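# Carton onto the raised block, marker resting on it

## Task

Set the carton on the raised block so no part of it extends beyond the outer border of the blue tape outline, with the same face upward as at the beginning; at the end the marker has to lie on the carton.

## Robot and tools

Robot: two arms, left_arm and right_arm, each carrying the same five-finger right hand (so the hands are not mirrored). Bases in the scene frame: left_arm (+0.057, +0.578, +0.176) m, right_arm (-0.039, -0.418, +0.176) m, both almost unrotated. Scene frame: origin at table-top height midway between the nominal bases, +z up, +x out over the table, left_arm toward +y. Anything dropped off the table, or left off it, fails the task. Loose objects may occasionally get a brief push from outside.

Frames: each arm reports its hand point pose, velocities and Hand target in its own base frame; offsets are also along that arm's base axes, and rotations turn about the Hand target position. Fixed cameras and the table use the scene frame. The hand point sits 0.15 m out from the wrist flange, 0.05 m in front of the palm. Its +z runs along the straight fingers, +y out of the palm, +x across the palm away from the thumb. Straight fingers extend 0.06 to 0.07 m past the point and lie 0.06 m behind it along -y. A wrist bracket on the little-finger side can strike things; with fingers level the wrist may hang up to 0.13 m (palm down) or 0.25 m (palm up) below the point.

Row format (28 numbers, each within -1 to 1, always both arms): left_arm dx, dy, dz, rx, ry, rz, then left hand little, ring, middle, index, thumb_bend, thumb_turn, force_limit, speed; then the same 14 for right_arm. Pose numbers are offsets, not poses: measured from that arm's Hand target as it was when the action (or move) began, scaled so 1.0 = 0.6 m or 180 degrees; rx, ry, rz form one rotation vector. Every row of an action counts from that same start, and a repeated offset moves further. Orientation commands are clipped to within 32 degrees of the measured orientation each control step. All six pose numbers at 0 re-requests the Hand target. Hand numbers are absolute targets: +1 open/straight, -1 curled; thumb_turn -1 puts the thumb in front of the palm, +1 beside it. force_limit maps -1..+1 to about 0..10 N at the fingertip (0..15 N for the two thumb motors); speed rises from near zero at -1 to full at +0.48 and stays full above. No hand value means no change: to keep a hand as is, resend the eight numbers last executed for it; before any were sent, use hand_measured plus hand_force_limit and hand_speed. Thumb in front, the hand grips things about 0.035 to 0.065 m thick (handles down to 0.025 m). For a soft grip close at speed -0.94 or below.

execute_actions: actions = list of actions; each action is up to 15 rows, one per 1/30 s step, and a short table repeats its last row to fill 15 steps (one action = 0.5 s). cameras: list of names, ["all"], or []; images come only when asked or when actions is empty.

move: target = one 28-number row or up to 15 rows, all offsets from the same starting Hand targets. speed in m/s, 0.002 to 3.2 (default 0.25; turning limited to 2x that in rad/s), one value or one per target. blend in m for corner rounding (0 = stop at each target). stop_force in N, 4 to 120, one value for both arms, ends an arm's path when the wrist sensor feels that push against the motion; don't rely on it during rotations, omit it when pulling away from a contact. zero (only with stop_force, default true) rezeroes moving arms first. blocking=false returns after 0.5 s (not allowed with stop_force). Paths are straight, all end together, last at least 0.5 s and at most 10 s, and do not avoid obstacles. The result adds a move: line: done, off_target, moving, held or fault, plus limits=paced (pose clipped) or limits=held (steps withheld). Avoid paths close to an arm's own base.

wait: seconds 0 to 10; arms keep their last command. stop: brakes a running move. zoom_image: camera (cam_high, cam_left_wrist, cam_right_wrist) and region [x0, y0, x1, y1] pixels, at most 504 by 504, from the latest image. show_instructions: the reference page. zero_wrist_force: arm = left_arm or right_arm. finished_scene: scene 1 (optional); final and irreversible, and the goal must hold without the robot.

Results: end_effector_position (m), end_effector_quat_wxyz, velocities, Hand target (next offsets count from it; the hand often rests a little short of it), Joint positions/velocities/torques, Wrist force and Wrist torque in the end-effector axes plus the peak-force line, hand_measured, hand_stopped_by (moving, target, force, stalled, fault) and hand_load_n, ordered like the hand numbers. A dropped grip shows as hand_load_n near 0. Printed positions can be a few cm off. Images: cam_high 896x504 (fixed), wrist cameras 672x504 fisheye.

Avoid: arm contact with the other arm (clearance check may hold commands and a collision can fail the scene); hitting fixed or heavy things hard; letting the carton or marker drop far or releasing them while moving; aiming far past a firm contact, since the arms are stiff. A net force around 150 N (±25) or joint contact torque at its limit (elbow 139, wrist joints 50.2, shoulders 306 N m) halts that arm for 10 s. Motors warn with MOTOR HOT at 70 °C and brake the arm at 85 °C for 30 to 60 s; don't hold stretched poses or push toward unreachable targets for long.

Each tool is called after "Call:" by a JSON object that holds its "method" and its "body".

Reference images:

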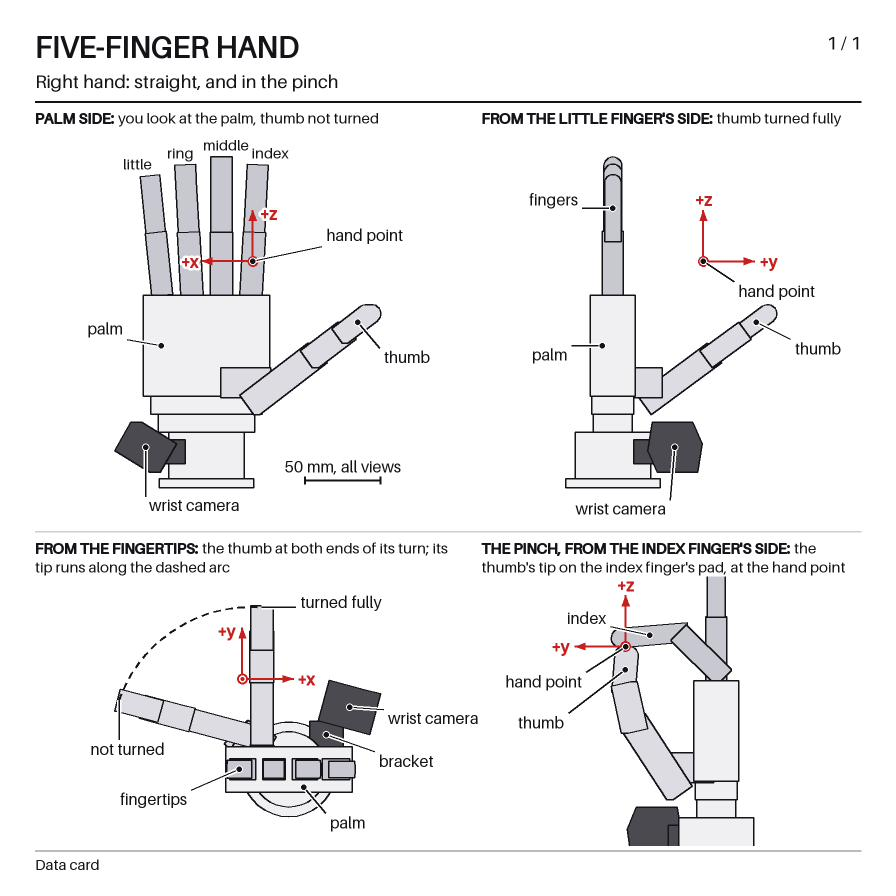

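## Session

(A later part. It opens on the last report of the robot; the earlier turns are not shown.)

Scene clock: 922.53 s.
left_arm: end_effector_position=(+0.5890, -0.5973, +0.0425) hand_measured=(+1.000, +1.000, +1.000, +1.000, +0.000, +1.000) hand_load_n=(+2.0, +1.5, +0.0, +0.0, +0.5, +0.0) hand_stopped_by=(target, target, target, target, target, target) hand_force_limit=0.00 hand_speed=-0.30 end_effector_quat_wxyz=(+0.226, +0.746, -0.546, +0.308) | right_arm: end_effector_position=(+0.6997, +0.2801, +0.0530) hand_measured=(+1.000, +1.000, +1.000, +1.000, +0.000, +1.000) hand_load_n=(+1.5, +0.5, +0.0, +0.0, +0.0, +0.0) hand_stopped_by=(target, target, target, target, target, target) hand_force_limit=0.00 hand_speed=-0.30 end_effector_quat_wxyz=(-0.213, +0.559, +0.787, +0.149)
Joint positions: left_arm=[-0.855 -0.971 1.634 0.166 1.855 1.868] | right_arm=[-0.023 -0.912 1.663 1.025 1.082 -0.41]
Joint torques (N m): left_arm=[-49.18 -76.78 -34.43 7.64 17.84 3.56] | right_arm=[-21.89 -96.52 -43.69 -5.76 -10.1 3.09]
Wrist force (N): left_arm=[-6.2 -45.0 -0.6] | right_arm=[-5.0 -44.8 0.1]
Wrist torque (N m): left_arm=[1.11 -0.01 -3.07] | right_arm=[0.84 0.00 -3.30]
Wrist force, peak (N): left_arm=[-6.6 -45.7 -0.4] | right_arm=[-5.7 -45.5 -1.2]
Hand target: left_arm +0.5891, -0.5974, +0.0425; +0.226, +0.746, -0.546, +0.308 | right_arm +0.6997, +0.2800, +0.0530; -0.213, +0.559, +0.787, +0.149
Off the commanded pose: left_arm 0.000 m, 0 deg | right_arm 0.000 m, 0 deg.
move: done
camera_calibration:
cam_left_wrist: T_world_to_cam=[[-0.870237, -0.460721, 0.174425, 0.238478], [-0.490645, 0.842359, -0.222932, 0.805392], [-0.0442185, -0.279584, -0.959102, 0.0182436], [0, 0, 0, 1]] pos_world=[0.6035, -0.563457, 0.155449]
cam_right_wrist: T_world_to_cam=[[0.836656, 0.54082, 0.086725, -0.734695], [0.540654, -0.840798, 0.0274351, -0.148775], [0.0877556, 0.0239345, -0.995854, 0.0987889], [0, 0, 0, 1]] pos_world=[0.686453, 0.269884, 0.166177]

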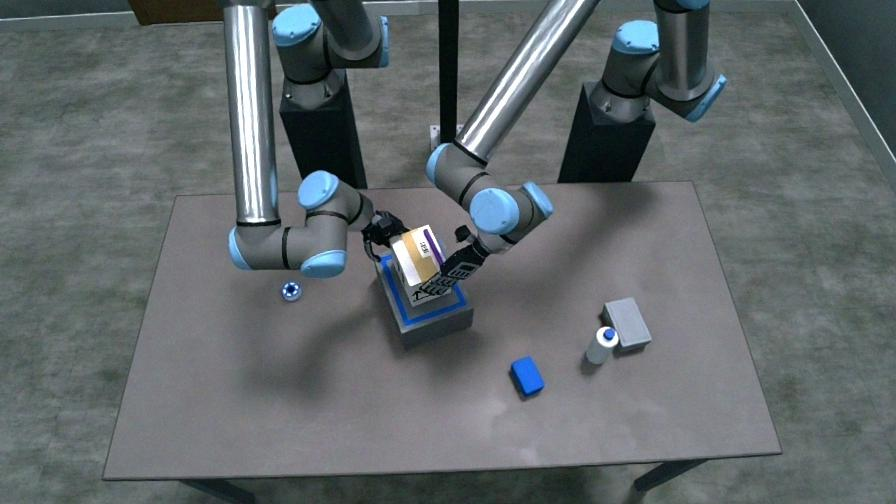

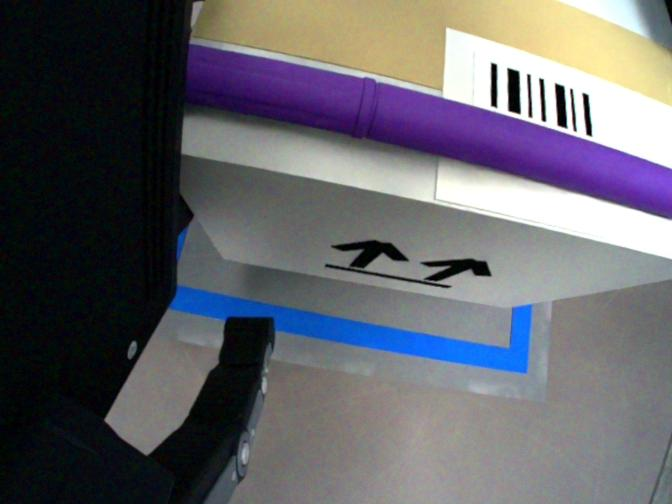

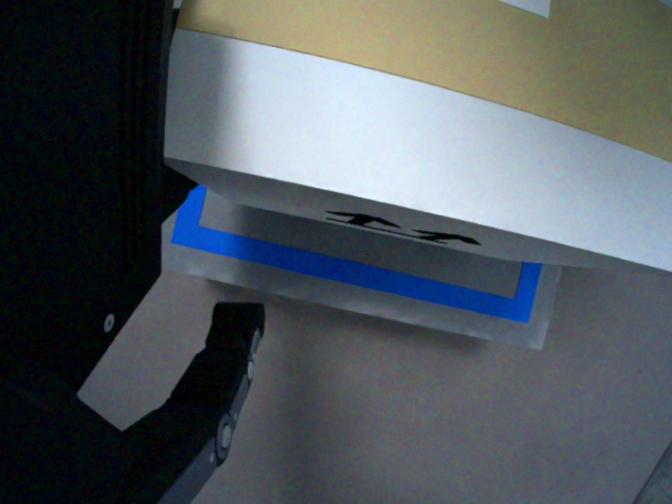

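Call:
{"method": "move", "body": {"target": [0.00016,0.00005,-0.0367,0,0,0,1,1,1,1,0,1,0,-0.3,-0.00016,-0.00005,-0.0367,0,0,0,1,1,1,1,0,1,0,-0.3], "speed": 0.02}}

Call:
{"method": "move", "body": {"target": [0,0,-0.0233,0,0,0,1,1,1,1,0,1,0,-0.3,0,0,-0.0233,0,0,0,1,1,1,1,0,1,0,-0.3], "speed": 0.004, "stop_force": 5, "cameras": ["all"]}}

Scene clock: 941.80 s.
left_arm: end_effector_position=(+0.5892, -0.5975, +0.0209) hand_measured=(+1.000, +1.000, +1.000, +1.000, +0.000, +1.000) hand_load_n=(+1.5, +1.0, +0.0, +0.0, +0.0, +0.0) hand_stopped_by=(target, target, target, target, target, target) hand_force_limit=0.00 hand_speed=-0.30 end_effector_quat_wxyz=(+0.226, +0.746, -0.546, +0.308) | right_arm: end_effector_position=(+0.6996, +0.2800, +0.0313) hand_measured=(+1.000, +1.000, +1.000, +1.000, +0.000, +1.000) hand_load_n=(+1.5, +0.5, +0.0, +0.0, +0.0, -0.5) hand_stopped_by=(target, target, target, target, target, target) hand_force_limit=0.00 hand_speed=-0.30 end_effector_quat_wxyz=(-0.213, +0.559, +0.787, +0.149) end_effector_velocity=(+0.000, +0.000, -0.005) end_effector_angular_velocity=(+0.000, +0.001, +0.001)
Joint positions: left_arm=[-0.855 -0.948 1.642 0.135 1.856 1.868] | right_arm=[-0.023 -0.888 1.669 0.995 1.082 -0.41]
Joint velocities: left_arm=[within noise] | right_arm=[0 0.006 0.001 -0.005 0 -0.002]
Joint torques (N m): left_arm=[-25.49 -43.24 -2.42 5.69 11.3 3.48] | right_arm=[-18.84 -60.78 -36.49 -12.19 -3.45 -0.79]
Wrist force (N): left_arm=[13.7 -40.4 -23.6] | right_arm=[10.6 -51.4 -32.3]
Wrist torque (N m): left_arm=[2.15 1.60 -1.71] | right_arm=[2.57 2.02 -2.78]
Wrist force, peak (N): left_arm=[13.6 -40.5 -23.5] | right_arm=[11.7 -51.7 -34.9]
Hand target: left_arm +0.5892, -0.5973, +0.0205; +0.226, +0.746, -0.546, +0.308 | right_arm +0.6996, +0.2800, +0.0310; -0.213, +0.559, +0.787, +0.149
Off the commanded pose: left_arm 0.000 m, 0 deg | right_arm 0.000 m, 0 deg.
move: done

Scene clock: 944.23 s.
left_arm: end_effector_position=(+0.5892, -0.5973, +0.0191) hand_measured=(+1.000, +1.000, +1.000, +1.000, +0.000, +1.000) hand_load_n=(+1.5, +1.0, +0.0, +0.0, +0.0, +0.0) hand_stopped_by=(target, target, target, target, target, target) hand_force_limit=0.00 hand_speed=-0.30 end_effector_quat_wxyz=(+0.226, +0.746, -0.546, +0.308) | right_arm: end_effector_position=(+0.6996, +0.2800, +0.0260) hand_measured=(+1.000, +1.000, +1.000, +1.000, +0.000, +1.000) hand_load_n=(+1.5, +0.5, +0.0, +0.0, +0.0, +0.0) hand_stopped_by=(target, target, target, target, target, target) hand_force_limit=0.00 hand_speed=-0.30 end_effector_quat_wxyz=(-0.213, +0.559, +0.787, +0.149)
Joint positions: left_arm=[-0.855 -0.946 1.643 0.132 1.856 1.868] | right_arm=[-0.023 -0.882 1.67 0.988 1.082 -0.41]
Joint torques (N m): left_arm=[-30.52 -73.81 -17.06 9.88 10.17 3.41] | right_arm=[-11.46 -81.2 -48.18 -7.56 -2.16 -0.87]
Wrist force (N): left_arm=[15.1 -44.3 -22.7] | right_arm=[8.1 -55.0 -29.4]
Wrist torque (N m): left_arm=[2.06 1.53 -2.00] | right_arm=[2.26 1.81 -3.23]
Wrist force, peak (N): left_arm=[18.1 -44.4 -26.1] | right_arm=[11.3 -54.8 -37.0]
Hand target: left_arm +0.5892, -0.5973, +0.0191; +0.226, +0.746, -0.546, +0.308 (not the last commanded pose) | right_arm +0.6996, +0.2800, +0.0261; -0.213, +0.559, +0.787, +0.149 (not the last commanded pose)
Off the commanded pose: left_arm 0.013 m, 0 deg | right_arm 0.009 m, 0 deg.
move: contact (left_arm, right_arm)
camera_calibration:
cam_left_wrist: T_world_to_cam=[[-0.870345, -0.460535, 0.174376, 0.242864], [-0.490453, 0.842462, -0.222967, 0.800305], [-0.0442209, -0.279582, -0.959103, -0.00421524], [0, 0, 0, 1]] pos_world=[0.603701, -0.563558, 0.132049]
cam_right_wrist: T_world_to_cam=[[0.836809, 0.54059, 0.0866785, -0.732252], [0.540416, -0.840949, 0.0274938, -0.147867], [0.087755, 0.0238354, -0.995857, 0.0719398], [0, 0, 0, 1]] pos_world=[0.686352, 0.269784, 0.139178]

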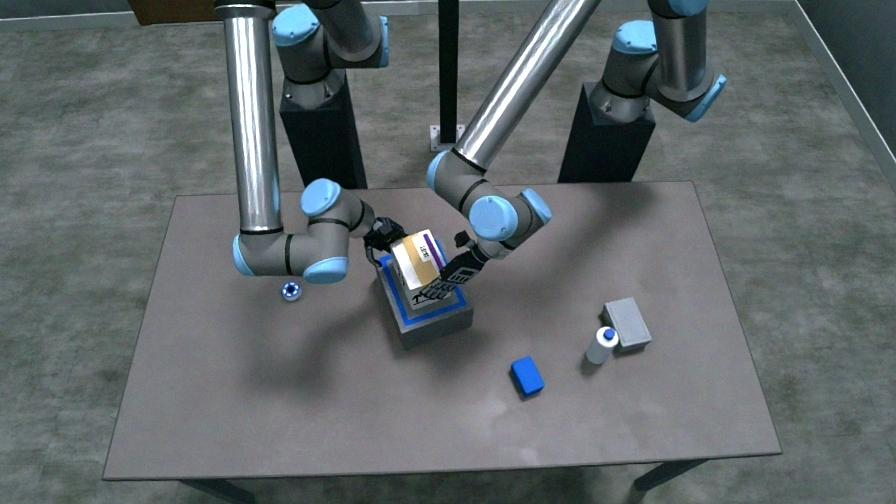

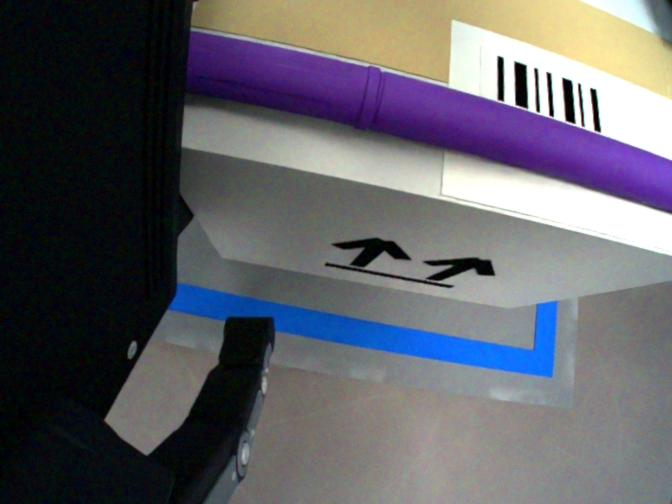

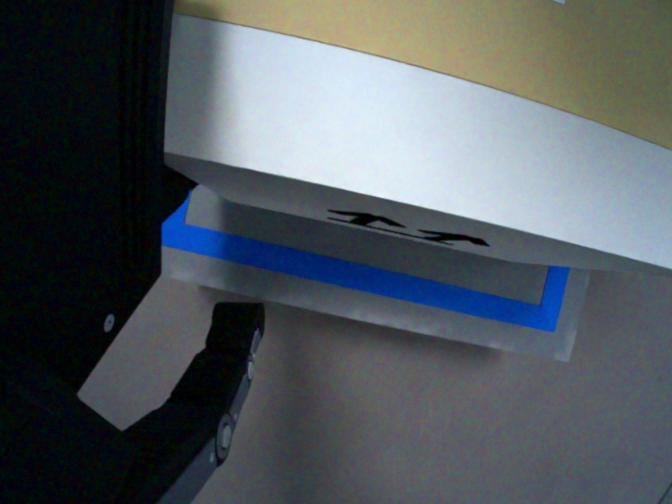

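Call:
{"method": "move", "body": {"target": [0,0,0.0015,0,0,0,1,1,1,1,0,1,0,-0.3,0,0,0.0018,0,0,0,1,1,1,1,0,1,0,-0.3], "speed": 0.005}}

Scene clock: 953.80 s.
left_arm: end_effector_position=(+0.5891, -0.5973, +0.0198) hand_measured=(+1.000, +1.000, +1.000, +1.000, +0.000, +1.000) hand_load_n=(+2.0, +1.5, +0.0, +0.0, +0.0, +0.0) hand_stopped_by=(target, target, target, target, target, target) hand_force_limit=0.00 hand_speed=-0.30 end_effector_quat_wxyz=(+0.226, +0.746, -0.546, +0.308) | right_arm: end_effector_position=(+0.6996, +0.2800, +0.0270) hand_measured=(+1.000, +1.000, +1.000, +1.000, +0.000, +1.000) hand_load_n=(+1.5, +0.5, +0.0, +0.0, +0.0, +0.0) hand_stopped_by=(target, target, target, target, target, target) hand_force_limit=0.00 hand_speed=-0.30 end_effector_quat_wxyz=(-0.213, +0.559, +0.787, +0.149)
Joint positions: left_arm=[-0.855 -0.947 1.643 0.134 1.856 1.868] | right_arm=[-0.023 -0.883 1.669 0.989 1.082 -0.41]
Joint torques (N m): left_arm=[-34.14 -104.83 -28.19 7.6 12.46 3.44] | right_arm=[-11.72 -99.29 -59 -1.27 -6.12 -0.67]
Wrist force (N): left_arm=[-4.1 -47.6 -2.1] | right_arm=[-5.4 -46.7 0.6]
Wrist torque (N m): left_arm=[1.07 0.20 -3.20] | right_arm=[0.74 -0.05 -3.51]
Wrist force, peak (N): left_arm=[15.3 -44.6 -22.8] | right_arm=[8.1 -55.0 -29.5]
Hand target: left_arm +0.5892, -0.5973, +0.0200; +0.226, +0.746, -0.546, +0.308 | right_arm +0.6996, +0.2800, +0.0271; -0.213, +0.559, +0.787, +0.149
Off the commanded pose: left_arm 0.000 m, 0 deg | right_arm 0.000 m, 0 deg.
move: done

Call:
{"method": "move", "body": {"target": [0.0477,0.0151,0,0,0,0,1,1,1,1,0,1,0,-0.3,-0.0473,-0.0164,0,0,0,0,1,1,1,1,0,1,0,-0.3], "speed": 0.015, "cameras": ["all"]}}

Call:
{"method": "zoom_image", "body": {"camera": "cam_high", "region": [370, 210, 490, 360]}}

Scene clock: 966.13 s.
left_arm: end_effector_position=(+0.6177, -0.5883, +0.0200) hand_measured=(+1.000, +1.000, +1.000, +1.000, +0.000, +1.000) hand_load_n=(+0.5, +0.0, +0.0, +0.0, +0.0, +0.0) hand_stopped_by=(target, target, target, target, target, target) hand_force_limit=0.00 hand_speed=-0.30 end_effector_quat_wxyz=(+0.226, +0.746, -0.546, +0.308) | right_arm: end_effector_position=(+0.6713, +0.2702, +0.0271) hand_measured=(+1.000, +1.000, +1.000, +1.000, +0.000, +1.000) hand_load_n=(+0.0, +0.0, +0.0, +0.0, +0.0, +0.5) hand_stopped_by=(target, target, target, target, target, target) hand_force_limit=0.00 hand_speed=-0.30 end_effector_quat_wxyz=(-0.213, +0.559, +0.787, +0.149)
Joint positions: left_arm=[-0.817 -0.921 1.598 0.162 1.881 1.897] | right_arm=[-0.039 -0.917 1.739 0.962 1.085 -0.428]
Joint torques (N m): left_arm=[7.73 -75.97 -40.35 4.31 4.63 2.47] | right_arm=[-20 -90.68 -16.7 1.96 1.73 -3.03]
Wrist force (N): left_arm=[0.0 0.3 -0.1] | right_arm=[-0.4 1.1 -0.5]
Wrist torque (N m): left_arm=[0.04 0.00 -0.29] | right_arm=[0.22 0.13 0.01]
Wrist force, peak (N): left_arm=[-6.3 -47.9 -0.7] | right_arm=[-5.6 -47.7 -0.2]
Hand target: left_arm +0.6178, -0.5883, +0.0200; +0.226, +0.746, -0.546, +0.308 | right_arm +0.6712, +0.2701, +0.0271; -0.213, +0.559, +0.787, +0.149
Off the commanded pose: left_arm 0.000 m, 0 deg | right_arm 0.000 m, 0 deg.
move: done
camera_calibration:
cam_left_wrist: T_world_to_cam=[[-0.870345, -0.460535, 0.174376, 0.271703], [-0.490453, 0.842462, -0.222967, 0.806817], [-0.0442209, -0.279582, -0.959103, 0.000452439], [0, 0, 0, 1]] pos_world=[0.632201, -0.554458, 0.132949]
cam_right_wrist: T_world_to_cam=[[0.836804, 0.540597, 0.0866782, -0.703366], [0.540424, -0.840944, 0.0274946, -0.140851], [0.087755, 0.0238354, -0.995857, 0.0757523], [0, 0, 0, 1]] pos_world=[0.658052, 0.259984, 0.140278]

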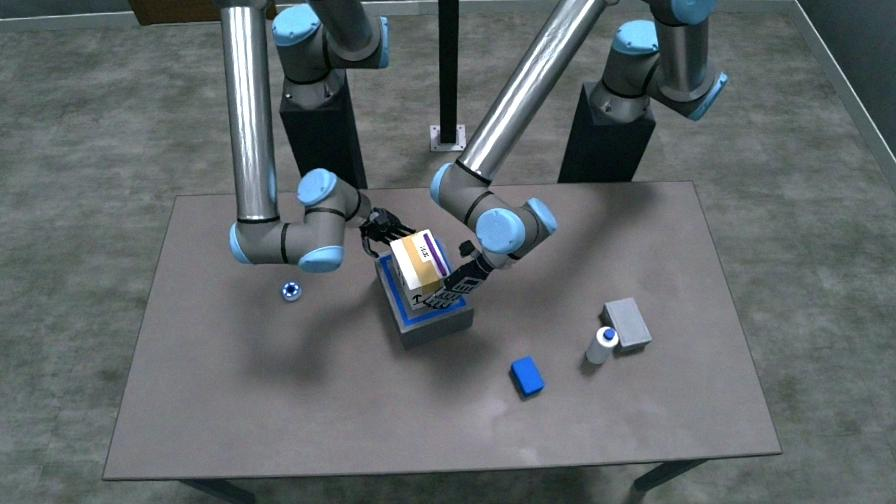

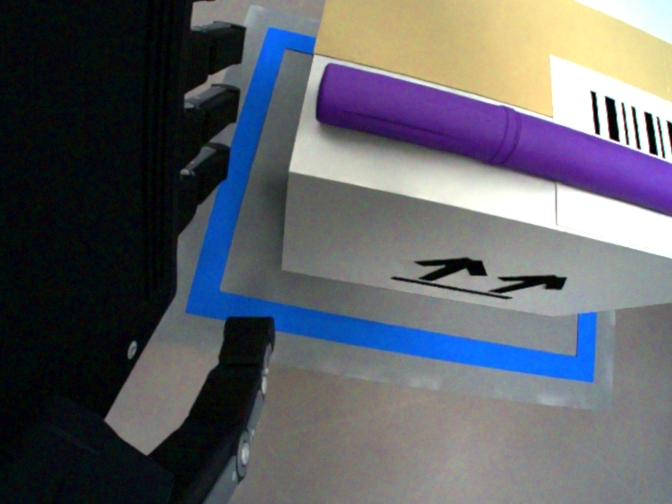

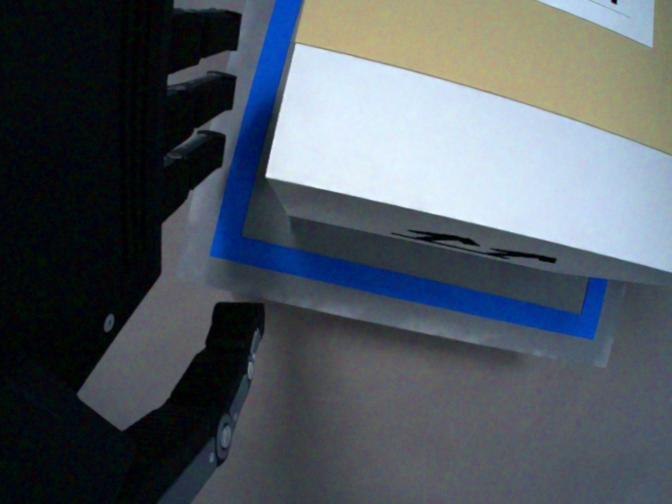

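Scaled by 3.360 from the camera's 896x504 image, which has a finer 1280x720 frame.

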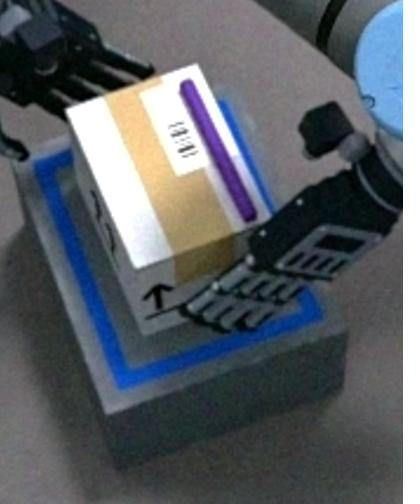

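Call:
{"method": "move", "body": {"target": [[0.0477,0.0151,0,0,0,0,1,1,1,1,0,1,0,-0.3,-0.0473,-0.0164,0,0,0,0,1,1,1,1,0,1,0,-0.3],[0.0477,0.0151,0.25,0,0,0,1,1,1,1,0,1,0,-0.3,-0.0473,-0.0164,0.25,0,0,0,1,1,1,1,0,1,0,-0.3]], "speed": 0.1, "cameras": ["all"]}}

Call:
{"method": "zoom_image", "body": {"camera": "cam_high", "region": [370, 210, 490, 360]}}

Scene clock: 977.00 s.
left_arm: end_effector_position=(+0.6464, -0.5792, +0.1698) hand_measured=(+1.000, +1.000, +1.000, +1.000, +0.000, +1.000) hand_load_n=(+0.0, +0.0, -0.5, +0.0, +0.0, +0.0) hand_stopped_by=(target, target, target, target, target, target) hand_force_limit=0.00 hand_speed=-0.30 end_effector_quat_wxyz=(+0.226, +0.746, -0.546, +0.308) | right_arm: end_effector_position=(+0.6428, +0.2604, +0.1769) hand_measured=(+1.000, +1.000, +1.000, +1.000, +0.000, +1.000) hand_load_n=(+0.0, +0.0, +0.0, +0.0, +0.0, +0.0) hand_stopped_by=(target, target, target, target, target, target) hand_force_limit=0.00 hand_speed=-0.30 end_effector_quat_wxyz=(-0.213, +0.559, +0.787, +0.149)
Joint positions: left_arm=[-0.78 -1.022 1.462 0.407 1.905 1.926] | right_arm=[-0.057 -1.119 1.745 1.167 1.089 -0.448]
Joint torques (N m): left_arm=[8.73 -104.02 -47.15 4.07 3.94 2.32] | right_arm=[-10.85 -78.23 -35.58 5.86 1.64 -2.7]
Wrist force (N): left_arm=[-0.2 0.9 -0.1] | right_arm=[-0.4 1.2 -0.4]
Wrist torque (N m): left_arm=[0.11 0.02 -0.24] | right_arm=[0.22 0.12 0.03]
Wrist force, peak (N): left_arm=[-0.8 0.3 0.6] | right_arm=[-0.8 1.3 0.0]
Hand target: left_arm +0.6464, -0.5792, +0.1700; +0.226, +0.746, -0.546, +0.308 | right_arm +0.6429, +0.2603, +0.1771; -0.213, +0.559, +0.787, +0.149
Off the commanded pose: left_arm 0.000 m, 0 deg | right_arm 0.000 m, 0 deg.
move: done
camera_calibration:
cam_left_wrist: T_world_to_cam=[[-0.870345, -0.460535, 0.174376, 0.274705], [-0.490453, 0.842462, -0.222967, 0.846711], [-0.0442209, -0.279582, -0.959103, 0.147911], [0, 0, 0, 1]] pos_world=[0.660901, -0.545458, 0.282749]
cam_right_wrist: T_world_to_cam=[[0.836775, 0.540634, 0.0867309, -0.687219], [0.540468, -0.840918, 0.0274149, -0.137824], [0.087755, 0.0239352, -0.995854, 0.22774], [0, 0, 0, 1]] pos_world=[0.629552, 0.250184, 0.290177]

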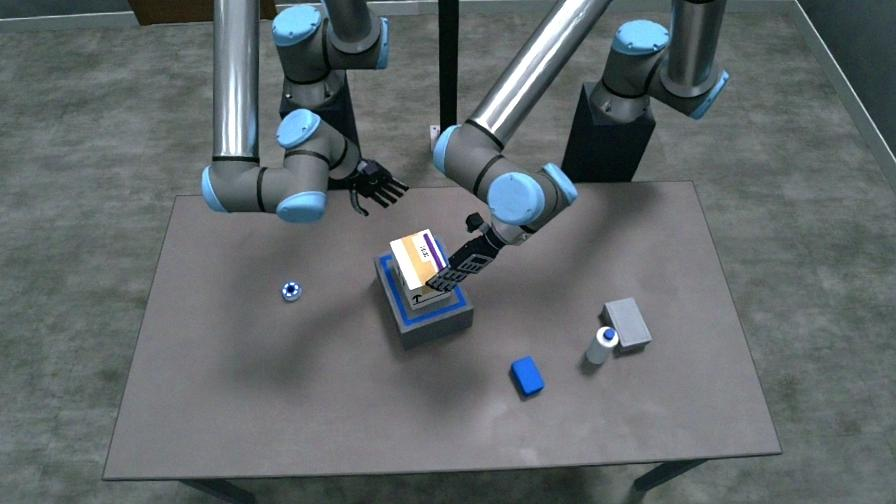

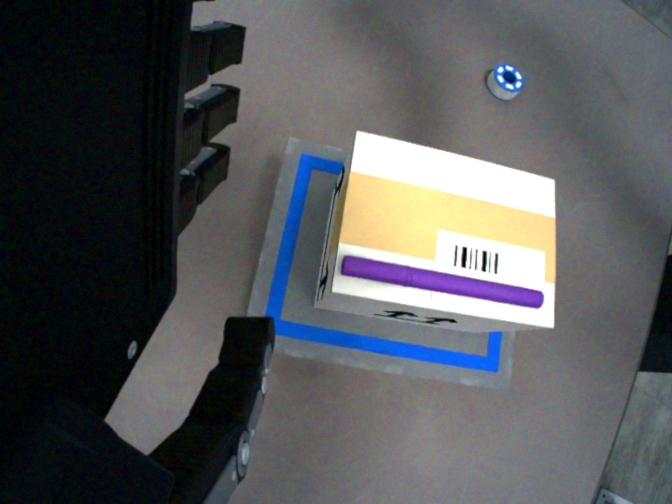

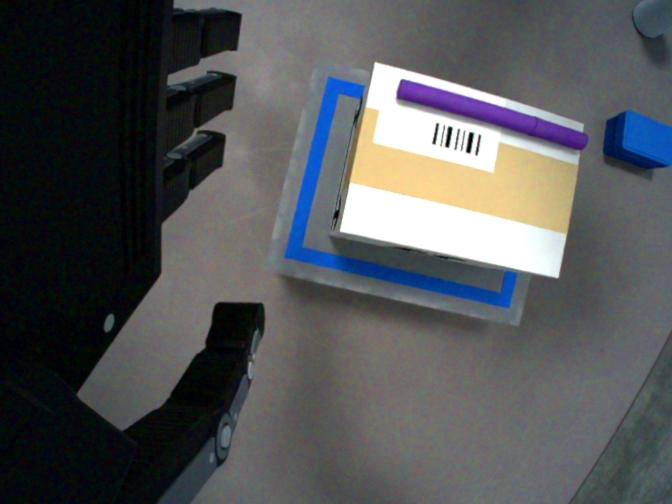

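Scaled by 3.360 from the camera's 896x504 image, which has a finer 1280x720 frame.

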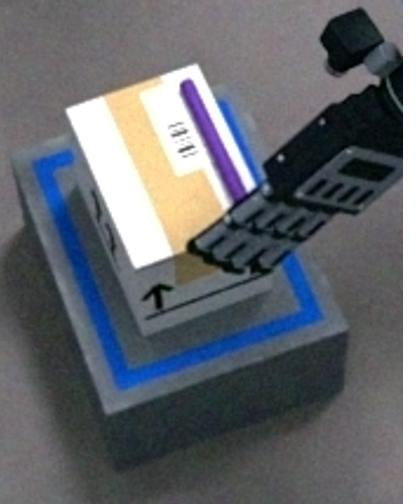

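Call:
{"method": "finished_scene", "body": {}}

The scene is finished: the task was done.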